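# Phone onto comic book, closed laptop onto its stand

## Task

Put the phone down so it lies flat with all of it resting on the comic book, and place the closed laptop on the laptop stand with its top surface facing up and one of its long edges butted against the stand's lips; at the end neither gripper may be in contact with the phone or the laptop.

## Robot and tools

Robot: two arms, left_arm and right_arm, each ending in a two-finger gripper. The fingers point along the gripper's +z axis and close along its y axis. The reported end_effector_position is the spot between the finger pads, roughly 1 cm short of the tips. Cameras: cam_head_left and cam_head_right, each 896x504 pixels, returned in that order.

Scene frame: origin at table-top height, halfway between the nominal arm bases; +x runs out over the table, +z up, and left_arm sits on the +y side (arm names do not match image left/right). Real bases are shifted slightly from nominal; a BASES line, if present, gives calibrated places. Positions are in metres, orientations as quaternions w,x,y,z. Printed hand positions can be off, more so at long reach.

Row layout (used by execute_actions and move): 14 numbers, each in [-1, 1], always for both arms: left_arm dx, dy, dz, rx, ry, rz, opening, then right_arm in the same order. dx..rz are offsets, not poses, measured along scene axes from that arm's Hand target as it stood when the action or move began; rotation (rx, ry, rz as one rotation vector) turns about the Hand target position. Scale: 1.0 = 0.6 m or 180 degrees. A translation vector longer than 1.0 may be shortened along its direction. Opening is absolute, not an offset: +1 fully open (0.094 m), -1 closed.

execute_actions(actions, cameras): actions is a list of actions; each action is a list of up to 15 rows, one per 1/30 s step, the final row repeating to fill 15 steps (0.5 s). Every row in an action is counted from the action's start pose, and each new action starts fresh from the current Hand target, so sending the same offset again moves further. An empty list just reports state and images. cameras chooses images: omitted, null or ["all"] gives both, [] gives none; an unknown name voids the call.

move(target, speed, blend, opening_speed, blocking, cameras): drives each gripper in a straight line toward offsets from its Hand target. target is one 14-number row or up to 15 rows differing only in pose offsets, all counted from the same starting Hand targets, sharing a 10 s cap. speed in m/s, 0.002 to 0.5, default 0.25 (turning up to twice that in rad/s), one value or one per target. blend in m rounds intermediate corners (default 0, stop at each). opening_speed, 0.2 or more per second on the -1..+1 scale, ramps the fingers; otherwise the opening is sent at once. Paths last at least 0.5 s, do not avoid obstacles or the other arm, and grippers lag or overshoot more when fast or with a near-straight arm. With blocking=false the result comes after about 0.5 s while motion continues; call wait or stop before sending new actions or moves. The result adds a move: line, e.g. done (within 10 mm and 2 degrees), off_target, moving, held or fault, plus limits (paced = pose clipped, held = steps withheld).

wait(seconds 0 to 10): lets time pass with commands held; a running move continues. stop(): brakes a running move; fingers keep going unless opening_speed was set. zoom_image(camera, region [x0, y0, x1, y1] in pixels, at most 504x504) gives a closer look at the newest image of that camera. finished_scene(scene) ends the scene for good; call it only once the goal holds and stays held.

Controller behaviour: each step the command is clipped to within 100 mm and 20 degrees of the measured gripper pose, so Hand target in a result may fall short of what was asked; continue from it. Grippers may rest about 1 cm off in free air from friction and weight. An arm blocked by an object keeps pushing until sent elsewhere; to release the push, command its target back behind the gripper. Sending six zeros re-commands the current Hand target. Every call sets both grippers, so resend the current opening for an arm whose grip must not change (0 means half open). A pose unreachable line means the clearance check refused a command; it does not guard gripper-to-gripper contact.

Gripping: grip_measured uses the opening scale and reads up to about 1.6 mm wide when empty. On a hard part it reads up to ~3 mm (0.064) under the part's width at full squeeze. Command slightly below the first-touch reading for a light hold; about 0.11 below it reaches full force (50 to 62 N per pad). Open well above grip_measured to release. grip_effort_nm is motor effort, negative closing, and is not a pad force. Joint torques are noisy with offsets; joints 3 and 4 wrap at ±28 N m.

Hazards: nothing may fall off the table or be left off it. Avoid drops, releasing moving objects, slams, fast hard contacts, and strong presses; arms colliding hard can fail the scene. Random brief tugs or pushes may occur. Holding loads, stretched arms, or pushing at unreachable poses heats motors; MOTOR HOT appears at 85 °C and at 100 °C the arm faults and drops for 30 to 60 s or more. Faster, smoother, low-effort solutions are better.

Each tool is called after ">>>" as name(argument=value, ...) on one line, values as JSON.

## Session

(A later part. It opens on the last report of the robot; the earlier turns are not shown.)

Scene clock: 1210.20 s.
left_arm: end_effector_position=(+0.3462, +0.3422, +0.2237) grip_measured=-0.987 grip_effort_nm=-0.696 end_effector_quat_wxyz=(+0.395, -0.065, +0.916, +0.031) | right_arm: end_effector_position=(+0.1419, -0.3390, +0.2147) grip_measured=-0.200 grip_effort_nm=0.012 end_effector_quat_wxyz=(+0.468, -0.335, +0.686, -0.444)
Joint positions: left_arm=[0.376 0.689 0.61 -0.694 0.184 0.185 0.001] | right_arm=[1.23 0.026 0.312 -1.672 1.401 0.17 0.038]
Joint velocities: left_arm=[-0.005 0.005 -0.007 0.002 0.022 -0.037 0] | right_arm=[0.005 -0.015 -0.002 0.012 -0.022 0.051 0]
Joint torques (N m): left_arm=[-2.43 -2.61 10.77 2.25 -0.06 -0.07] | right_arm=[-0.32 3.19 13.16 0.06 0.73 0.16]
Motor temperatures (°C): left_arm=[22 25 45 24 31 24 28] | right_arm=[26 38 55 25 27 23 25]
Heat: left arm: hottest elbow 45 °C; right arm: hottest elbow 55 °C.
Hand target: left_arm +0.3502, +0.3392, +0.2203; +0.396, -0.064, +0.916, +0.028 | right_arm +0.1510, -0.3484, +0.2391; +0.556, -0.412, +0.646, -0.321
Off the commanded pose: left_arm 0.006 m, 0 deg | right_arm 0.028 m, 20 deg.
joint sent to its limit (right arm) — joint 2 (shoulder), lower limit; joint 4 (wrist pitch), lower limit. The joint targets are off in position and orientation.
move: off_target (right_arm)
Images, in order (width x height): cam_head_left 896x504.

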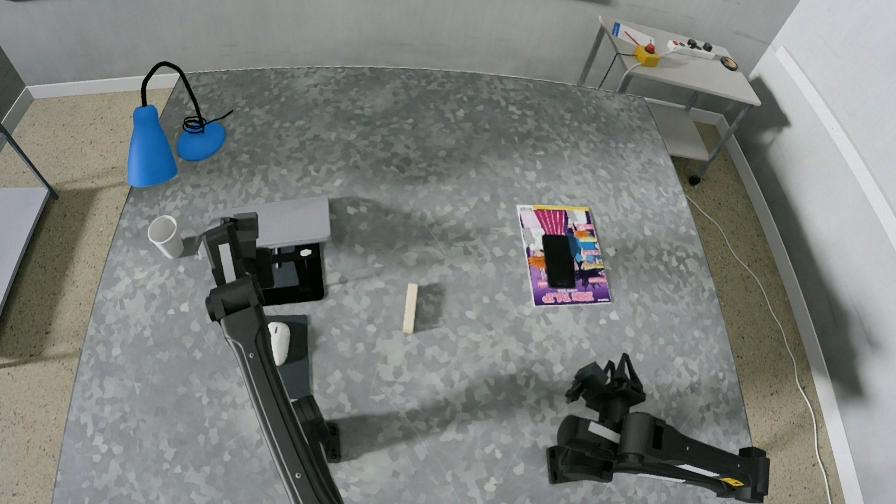

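>>> wait(seconds=0, cameras=["cam_head_right"])

>>> zoom_image(camera="cam_head_right", region=[210, 185, 360, 285])

Scene clock: 1229.40 s.
left_arm: end_effector_position=(+0.3463, +0.3421, +0.2238) grip_measured=-0.987 grip_effort_nm=-0.696 end_effector_quat_wxyz=(+0.395, -0.065, +0.916, +0.031) | right_arm: end_effector_position=(+0.1419, -0.3390, +0.2147) grip_measured=-0.200 grip_effort_nm=0.022 end_effector_quat_wxyz=(+0.468, -0.335, +0.686, -0.444)
Joint positions: left_arm=[0.376 0.689 0.61 -0.693 0.184 0.184 0.001] | right_arm=[1.23 0.026 0.312 -1.672 1.401 0.17 0.038]
Joint velocities: left_arm=[-0.005 -0.015 0.007 0.012 -0.037 -0.037 0] | right_arm=[0.005 -0.015 0.002 -0.002 0.007 0.007 -0.002]
Joint torques (N m): left_arm=[-3.19 -2.49 10.77 2.26 -0.07 -0.1] | right_arm=[-0.32 3.14 13.14 0.05 0.72 0.16]
Motor temperatures (°C): left_arm=[22 25 44 24 30 24 29] | right_arm=[26 38 56 25 27 23 25]
Heat: left arm: hottest elbow 44 °C; right arm: hottest elbow 56 °C.
Hand target: left_arm +0.3502, +0.3391, +0.2203; +0.396, -0.064, +0.916, +0.028 | right_arm +0.1510, -0.3484, +0.2391; +0.556, -0.412, +0.646, -0.321
Tool commands: left_gripper/opening=-1.0 right_gripper/opening=-0.2
Off the commanded pose: left_arm 0.006 m, 0 deg | right_arm 0.028 m, 20 deg.
Images, in order (width x height): cam_head_right 896x504.

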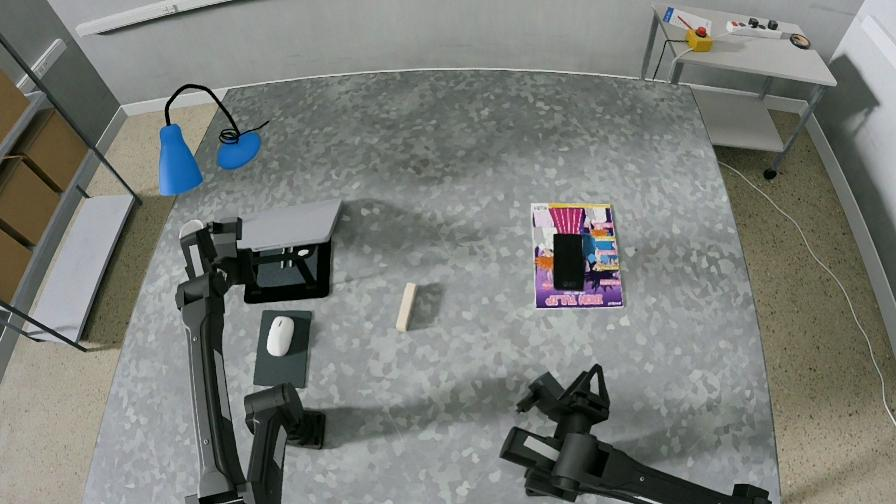

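Scaled by 3.360.

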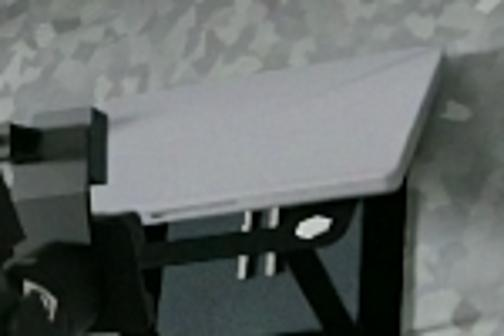

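>>> move(target=[0.07,0.062,-0.06,0,0,0,-1,0,0,0,0,0,0,-0.2], speed=0.08, cameras=["cam_head_left"])

>>> zoom_image(camera="cam_head_left", region=[190, 185, 340, 285])

Scene clock: 1264.07 s.
left_arm: end_effector_position=(+0.3917, +0.3702, +0.1876) grip_measured=-0.987 grip_effort_nm=-0.701 end_effector_quat_wxyz=(+0.394, -0.063, +0.917, +0.025) | right_arm: end_effector_position=(+0.1419, -0.3390, +0.2147) grip_measured=-0.200 grip_effort_nm=0.022 end_effector_quat_wxyz=(+0.468, -0.335, +0.686, -0.444)
Joint positions: left_arm=[0.415 0.91 0.61 -0.483 0.224 0.213 0.001] | right_arm=[1.23 0.026 0.312 -1.672 1.401 0.17 0.038]
Joint velocities: left_arm=[-0.005 -0.005 -0.037 -0.002 -0.037 -0.007 0] | right_arm=[-0.005 -0.005 0.002 0.002 0.095 0.007 -0.001]
Joint torques (N m): left_arm=[-0.03 -5.6 10.35 2.41 0.2 0.06] | right_arm=[-0.32 3.14 13.14 0.03 0.72 0.16]
Motor temperatures (°C): left_arm=[22 25 43 24 30 24 29] | right_arm=[26 37 56 25 27 23 25]
Heat: left arm: hottest elbow 43 °C; right arm: hottest elbow 56 °C.
Hand target: left_arm +0.3920, +0.3756, +0.1842; +0.396, -0.064, +0.916, +0.029 | right_arm +0.1510, -0.3484, +0.2391; +0.556, -0.412, +0.646, -0.321
Off the commanded pose: left_arm 0.007 m, 0 deg | right_arm 0.028 m, 20 deg.
joint sent to its limit (right arm) — joint 2 (shoulder), lower limit; joint 4 (wrist pitch), lower limit. The joint targets are off in position and orientation.
move: off_target (right_arm)
Images, in order (width x height): cam_head_left 896x504.

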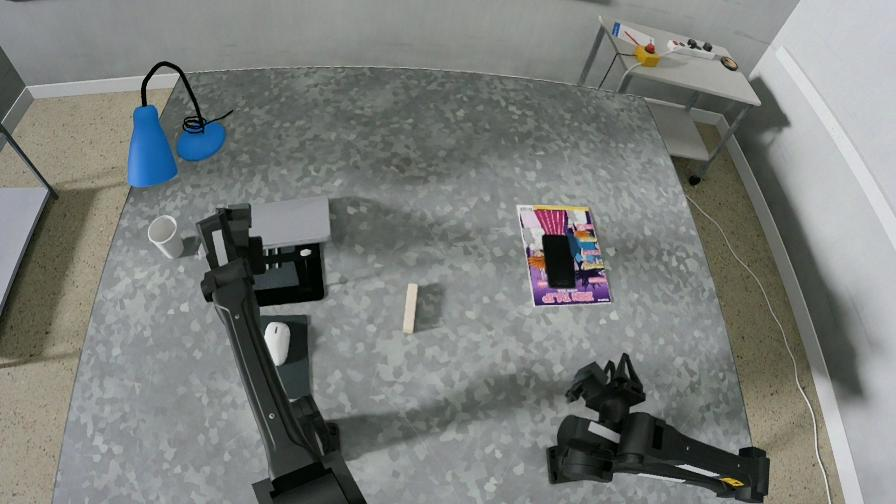

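Scaled by 3.360.

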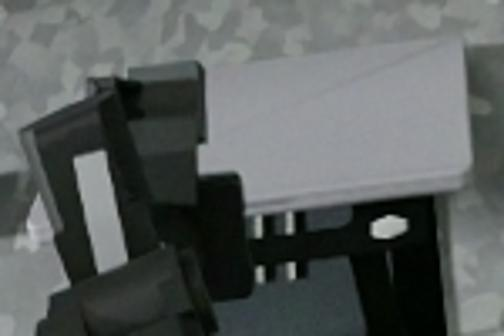

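>>> move(target=[[0,-0.031,-0.027,0,0,0,-1,0,0,0,0,0,0,-0.2],[0.07,-0.024,-0.067,0,0,0,-1,0,0,0,0,0,0,-0.2]], speed=0.03, cameras=["cam_head_left"])

>>> zoom_image(camera="cam_head_left", region=[190, 185, 340, 285])

Scene clock: 1271.57 s.
left_arm: end_effector_position=(+0.4199, +0.3617, +0.1386) grip_measured=-0.987 grip_effort_nm=-0.696 end_effector_quat_wxyz=(+0.387, -0.066, +0.919, +0.029) | right_arm: end_effector_position=(+0.1419, -0.3390, +0.2147) grip_measured=-0.200 grip_effort_nm=0.017 end_effector_quat_wxyz=(+0.468, -0.335, +0.686, -0.444)
Joint positions: left_arm=[0.337 1.062 0.561 -0.284 0.156 0.157 0.001] | right_arm=[1.23 0.026 0.312 -1.672 1.401 0.17 0.038]
Joint velocities: left_arm=[-0.015 -0.005 -0.007 0.007 0.066 0.066 -0.001] | right_arm=[-0.005 -0.015 0.012 -0.007 -0.037 -0.007 0]
Joint torques (N m): left_arm=[-3.14 -4.89 12.34 2.39 -0.09 -0.12] | right_arm=[-0.26 3.08 13.16 0.02 0.72 0.16]
Motor temperatures (°C): left_arm=[22 25 43 24 30 24 29] | right_arm=[26 37 56 25 27 23 25]
Heat: left arm: hottest elbow 43 °C; right arm: hottest elbow 56 °C.
Hand target: left_arm +0.4333, +0.3604, +0.1441; +0.396, -0.064, +0.915, +0.028 | right_arm +0.1510, -0.3484, +0.2391; +0.556, -0.412, +0.646, -0.321
Off the commanded pose: left_arm 0.015 m, 1 deg | right_arm 0.028 m, 20 deg.
joint sent to its limit (right arm) — joint 2 (shoulder), lower limit; joint 4 (wrist pitch), lower limit. The joint targets are off in position and orientation.
move: off_target (left_arm, right_arm)
Images, in order (width x height): cam_head_left 896x504.

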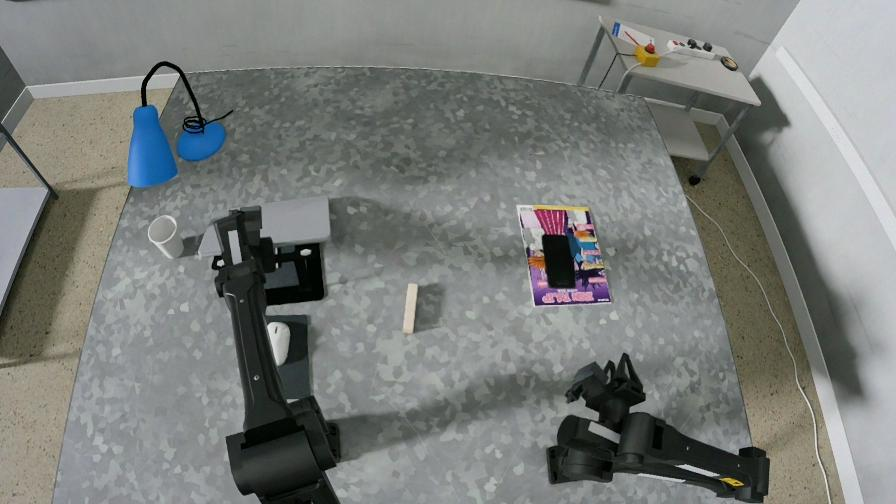

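Scaled by 3.360.

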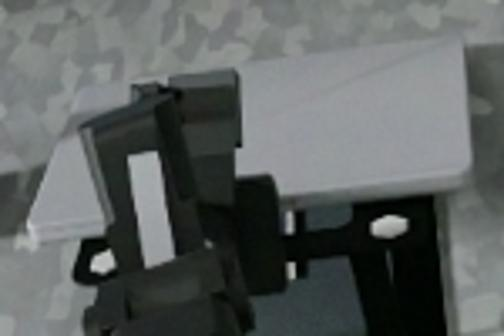

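>>> move(target=[0.03,0.003,0.0,0,0,0,-1,0,0,0,0,0,0,-0.2], speed=0.03, cameras=["cam_head_left"])

>>> zoom_image(camera="cam_head_left", region=[190, 185, 340, 285])

Scene clock: 1278.60 s.
left_arm: end_effector_position=(+0.4210, +0.3616, +0.1369) grip_measured=-0.987 grip_effort_nm=-0.701 end_effector_quat_wxyz=(+0.386, -0.069, +0.919, +0.032) | right_arm: end_effector_position=(+0.1419, -0.3389, +0.2146) grip_measured=-0.200 grip_effort_nm=0.017 end_effector_quat_wxyz=(+0.468, -0.336, +0.686, -0.444)
Joint positions: left_arm=[0.331 1.068 0.561 -0.279 0.144 0.15 0.001] | right_arm=[1.23 0.026 0.312 -1.672 1.401 0.17 0.038]
Joint velocities: left_arm=[-0.005 -0.005 0.002 -0.002 -0.022 0.007 0] | right_arm=[-0.015 0.005 0.002 -0.007 0.022 -0.007 -0.001]
Joint torques (N m): left_arm=[-3.49 -1.73 15.25 2.76 -0.04 -0.17] | right_arm=[-0.26 3.08 13.16 0.08 0.74 0.16]
Motor temperatures (°C): left_arm=[22 25 43 24 30 24 29] | right_arm=[26 37 56 25 27 23 25]
Heat: left arm: hottest elbow 43 °C; right arm: hottest elbow 56 °C.
Hand target: left_arm +0.4512, +0.3619, +0.1439; +0.396, -0.064, +0.916, +0.028 | right_arm +0.1510, -0.3484, +0.2391; +0.556, -0.412, +0.646, -0.321
Off the commanded pose: left_arm 0.031 m, 1 deg | right_arm 0.028 m, 20 deg.
joint sent to its limit (right arm) — joint 2 (shoulder), lower limit; joint 4 (wrist pitch), lower limit. The joint targets are off in position and orientation.
move: off_target (left_arm, right_arm)
Images, in order (width x height): cam_head_left 896x504.

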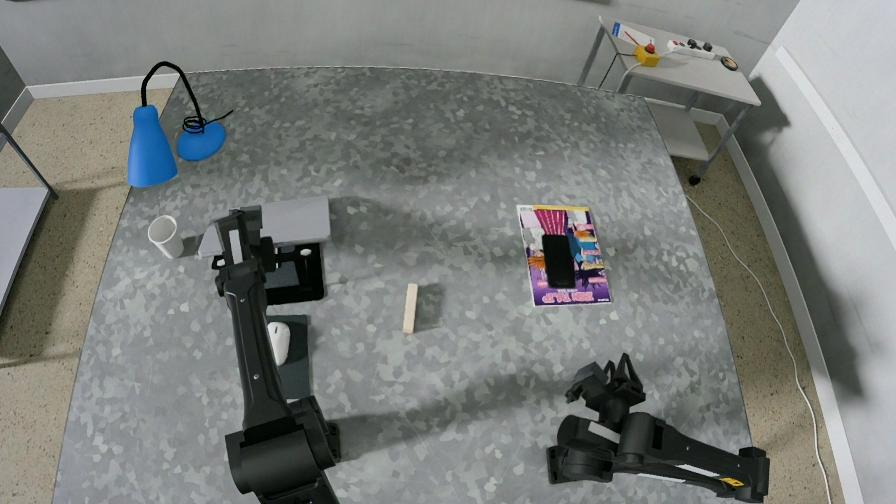

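Scaled by 3.360.

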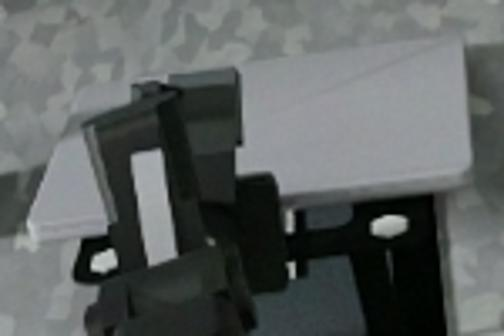

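>>> move(target=[[-0.075,0,0.05,0,0,0,-1,0,0,0,0,0,0,-0.2],[0.01,0,0.01,0,0,0,-1,0,0,0,0,0,0,-0.2]], speed=0.03, cameras=["cam_head_left"])

>>> zoom_image(camera="cam_head_left", region=[190, 185, 340, 285])

Scene clock: 1292.17 s.
left_arm: end_effector_position=(+0.4252, +0.3604, +0.1370) grip_measured=-0.987 grip_effort_nm=-0.696 end_effector_quat_wxyz=(+0.378, -0.069, +0.923, +0.030) | right_arm: end_effector_position=(+0.1419, -0.3390, +0.2147) grip_measured=-0.200 grip_effort_nm=0.017 end_effector_quat_wxyz=(+0.468, -0.335, +0.686, -0.444)
Joint positions: left_arm=[0.322 1.084 0.581 -0.298 0.139 0.146 0.001] | right_arm=[1.23 0.026 0.312 -1.672 1.401 0.17 0.038]
Joint velocities: left_arm=[0.005 -0.005 -0.012 0.007 -0.066 0.022 0.001] | right_arm=[-0.005 0.005 -0.002 -0.012 0.007 0.037 -0.001]
Joint torques (N m): left_arm=[-3.08 -3.19 15.58 2.97 -0.01 -0.09] | right_arm=[-0.32 3.19 13.18 0.06 0.72 0.16]
Motor temperatures (°C): left_arm=[22 25 43 24 29 24 29] | right_arm=[26 37 56 25 27 23 25]
Heat: left arm: hottest elbow 43 °C; right arm: hottest elbow 56 °C.
Hand target: left_arm +0.4573, +0.3619, +0.1499; +0.396, -0.064, +0.915, +0.028 | right_arm +0.1510, -0.3484, +0.2391; +0.556, -0.412, +0.646, -0.321
Off the commanded pose: left_arm 0.035 m, 2 deg | right_arm 0.028 m, 20 deg.
joint sent to its limit (right arm) — joint 2 (shoulder), lower limit; joint 4 (wrist pitch), lower limit. The joint targets are off in position and orientation.
move: off_target (left_arm, right_arm)
Images, in order (width x height): cam_head_left 896x504.

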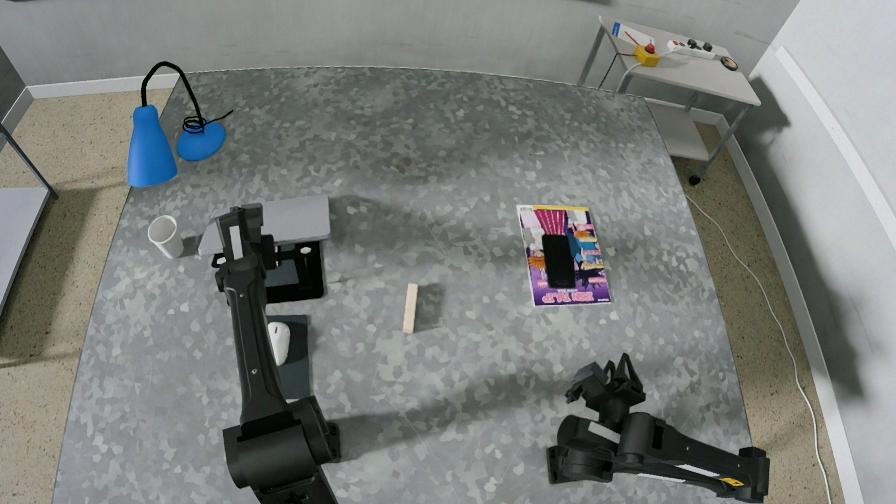

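Scaled by 3.360.

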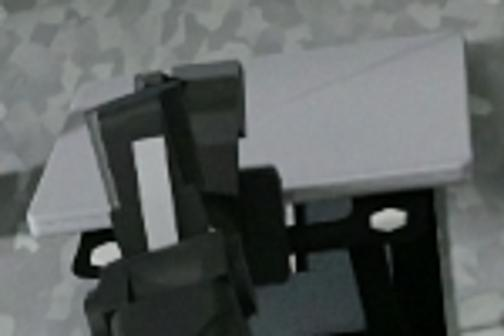

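>>> move(target=[[-0.1,0,0.1,0,0,0,-1,0,0,0,0,0,0,-0.2],[-0.05,0,0.05,0,0,0,-1,0,0,0,0,0,0,-0.2],[-0.01,0,0.022,0,0,0,-1,0,0,0,0,0,0,-0.2]], speed=0.04, cameras=[])

Scene clock: 1307.77 s.
left_arm: end_effector_position=(+0.4235, +0.3580, +0.1371) grip_measured=-0.987 grip_effort_nm=-0.696 end_effector_quat_wxyz=(+0.369, -0.068, +0.927, +0.024) | right_arm: end_effector_position=(+0.1419, -0.3390, +0.2147) grip_measured=-0.200 grip_effort_nm=0.022 end_effector_quat_wxyz=(+0.468, -0.335, +0.686, -0.444)
Joint positions: left_arm=[0.321 1.083 0.591 -0.332 0.145 0.146 0.001] | right_arm=[1.23 0.026 0.312 -1.672 1.401 0.17 0.038]
Joint velocities: left_arm=[0.005 -0.005 0.002 0.007 -0.022 -0.081 0] | right_arm=[-0.005 -0.024 -0.002 0.007 0.022 -0.007 0]
Joint torques (N m): left_arm=[-2.9 -5.25 15.91 2 -0.11 -0.09] | right_arm=[-0.26 3.25 13.18 0.02 0.71 0.16]
Motor temperatures (°C): left_arm=[22 25 46 24 29 24 29] | right_arm=[26 37 56 25 27 23 25]
Heat: left arm: hottest elbow 46 °C; right arm: hottest elbow 56 °C.
Hand target: left_arm +0.4515, +0.3619, +0.1630; +0.396, -0.064, +0.916, +0.028 | right_arm +0.1510, -0.3484, +0.2391; +0.556, -0.412, +0.646, -0.321
Off the commanded pose: left_arm 0.038 m, 3 deg | right_arm 0.028 m, 20 deg.
joint sent to its limit (right arm) — joint 2 (shoulder), lower limit; joint 4 (wrist pitch), lower limit. The joint targets are off in position and orientation.
move: off_target (left_arm, right_arm)
No camera images: "cameras" was empty.

>>> move(target=[[-0.047,-0.007,-0.043,0,0,0,-1,0,0,0,0,0,0,-0.2],[-0.15,-0.02,0.05,0,0,0,-1,0,0,0,0,0,0,-0.2]], speed=0.04, cameras=[])

Scene clock: 1316.43 s.
left_arm: end_effector_position=(+0.3640, +0.3474, +0.1874) grip_measured=-0.987 grip_effort_nm=-0.696 end_effector_quat_wxyz=(+0.391, -0.063, +0.918, +0.024) | right_arm: end_effector_position=(+0.1419, -0.3390, +0.2147) grip_measured=-0.200 grip_effort_nm=0.022 end_effector_quat_wxyz=(+0.468, -0.335, +0.686, -0.444)
Joint positions: left_arm=[0.376 0.787 0.555 -0.553 0.198 0.185 0.001] | right_arm=[1.23 0.026 0.312 -1.672 1.401 0.17 0.038]
Joint velocities: left_arm=[-0.015 -0.015 0.002 0.002 -0.022 0.007 -0.001] | right_arm=[-0.005 -0.015 0.002 0.002 -0.066 -0.007 -0.001]
Joint torques (N m): left_arm=[0.32 -5.13 11.64 1.36 0.17 0.09] | right_arm=[-0.26 3.14 13.16 0.05 0.72 0.16]
Motor temperatures (°C): left_arm=[22 25 45 24 29 24 29] | right_arm=[26 37 57 25 27 23 25]
Heat: left arm: hottest elbow 45 °C; right arm: hottest elbow 57 °C.
Hand target: left_arm +0.3620, +0.3515, +0.1932; +0.396, -0.064, +0.916, +0.028 | right_arm +0.1510, -0.3484, +0.2391; +0.556, -0.412, +0.646, -0.321
Off the commanded pose: left_arm 0.007 m, 1 deg | right_arm 0.028 m, 20 deg.
joint sent to its limit (right arm) — joint 2 (shoulder), lower limit; joint 4 (wrist pitch), lower limit. The joint targets are off in position and orientation.
move: off_target (right_arm)
No camera images: "cameras" was empty.

Free. Raise and move aside for a clear look.

>>> move(target=[[-0.1,0,0.15,0,0,0,-1,0,0,0,0,0,0,-0.2],[-0.28,-0.38,0.22,0,0,0,-1,0,0,0,0,0,0,-0.2]], speed=0.15, cameras=["cam_head_left"])

>>> zoom_image(camera="cam_head_left", region=[190, 185, 340, 285])

Scene clock: 1322.13 s.
left_arm: end_effector_position=(+0.1927, +0.1325, +0.2982) grip_measured=-0.987 grip_effort_nm=-0.696 end_effector_quat_wxyz=(+0.390, -0.053, +0.918, +0.044) | right_arm: end_effector_position=(+0.1419, -0.3390, +0.2147) grip_measured=-0.200 grip_effort_nm=0.022 end_effector_quat_wxyz=(+0.468, -0.335, +0.686, -0.444)
Joint positions: left_arm=[-1.316 0.627 0.845 -1.672 -0.801 -1.353 0.001] | right_arm=[1.23 0.026 0.312 -1.672 1.401 0.17 0.038]
Joint velocities: left_arm=[-0.005 0.005 -0.007 -0.017 0.007 -0.051 0.001] | right_arm=[0.005 -0.005 -0.002 -0.007 0.037 -0.037 -0.001]
Joint torques (N m): left_arm=[-2.26 -0.03 16.35 0.21 -0.66 -0.06] | right_arm=[-0.32 3.08 13.16 0.05 0.72 0.16]
Motor temperatures (°C): left_arm=[22 25 46 24 29 24 29] | right_arm=[26 37 57 25 27 23 25]
Heat: left arm: hottest elbow 46 °C; right arm: hottest elbow 57 °C.
Hand target: left_arm +0.1924, +0.1225, +0.3260; +0.399, -0.064, +0.914, +0.023 | right_arm +0.1510, -0.3484, +0.2391; +0.556, -0.412, +0.646, -0.321
Off the commanded pose: left_arm 0.029 m, 2 deg | right_arm 0.028 m, 20 deg.
joint sent to its limit (left arm) — joint 4 (wrist pitch), lower limit. The joint targets still meet the commanded pose.
joint sent to its limit (right arm) — joint 2 (shoulder), lower limit; joint 4 (wrist pitch), lower limit. The joint targets are off in position and orientation.
move: off_target (left_arm, right_arm)
Images, in order (width x height): cam_head_left 896x504.

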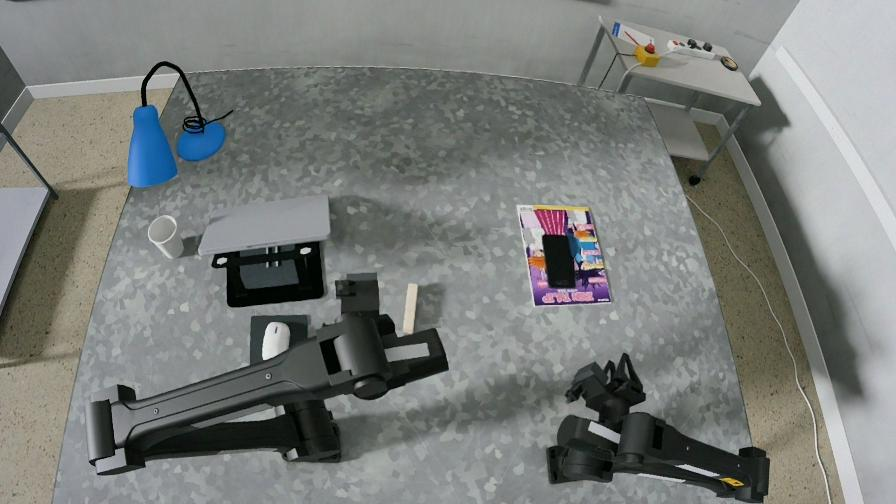

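Scaled by 3.360.

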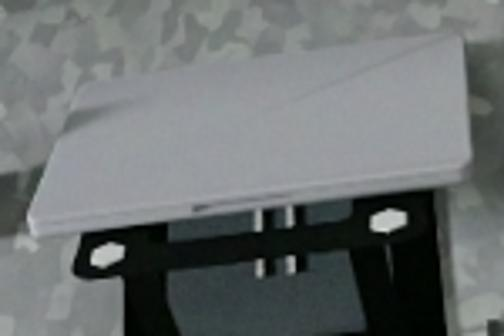

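>>> finished_scene(scene=2)

The scene is finished.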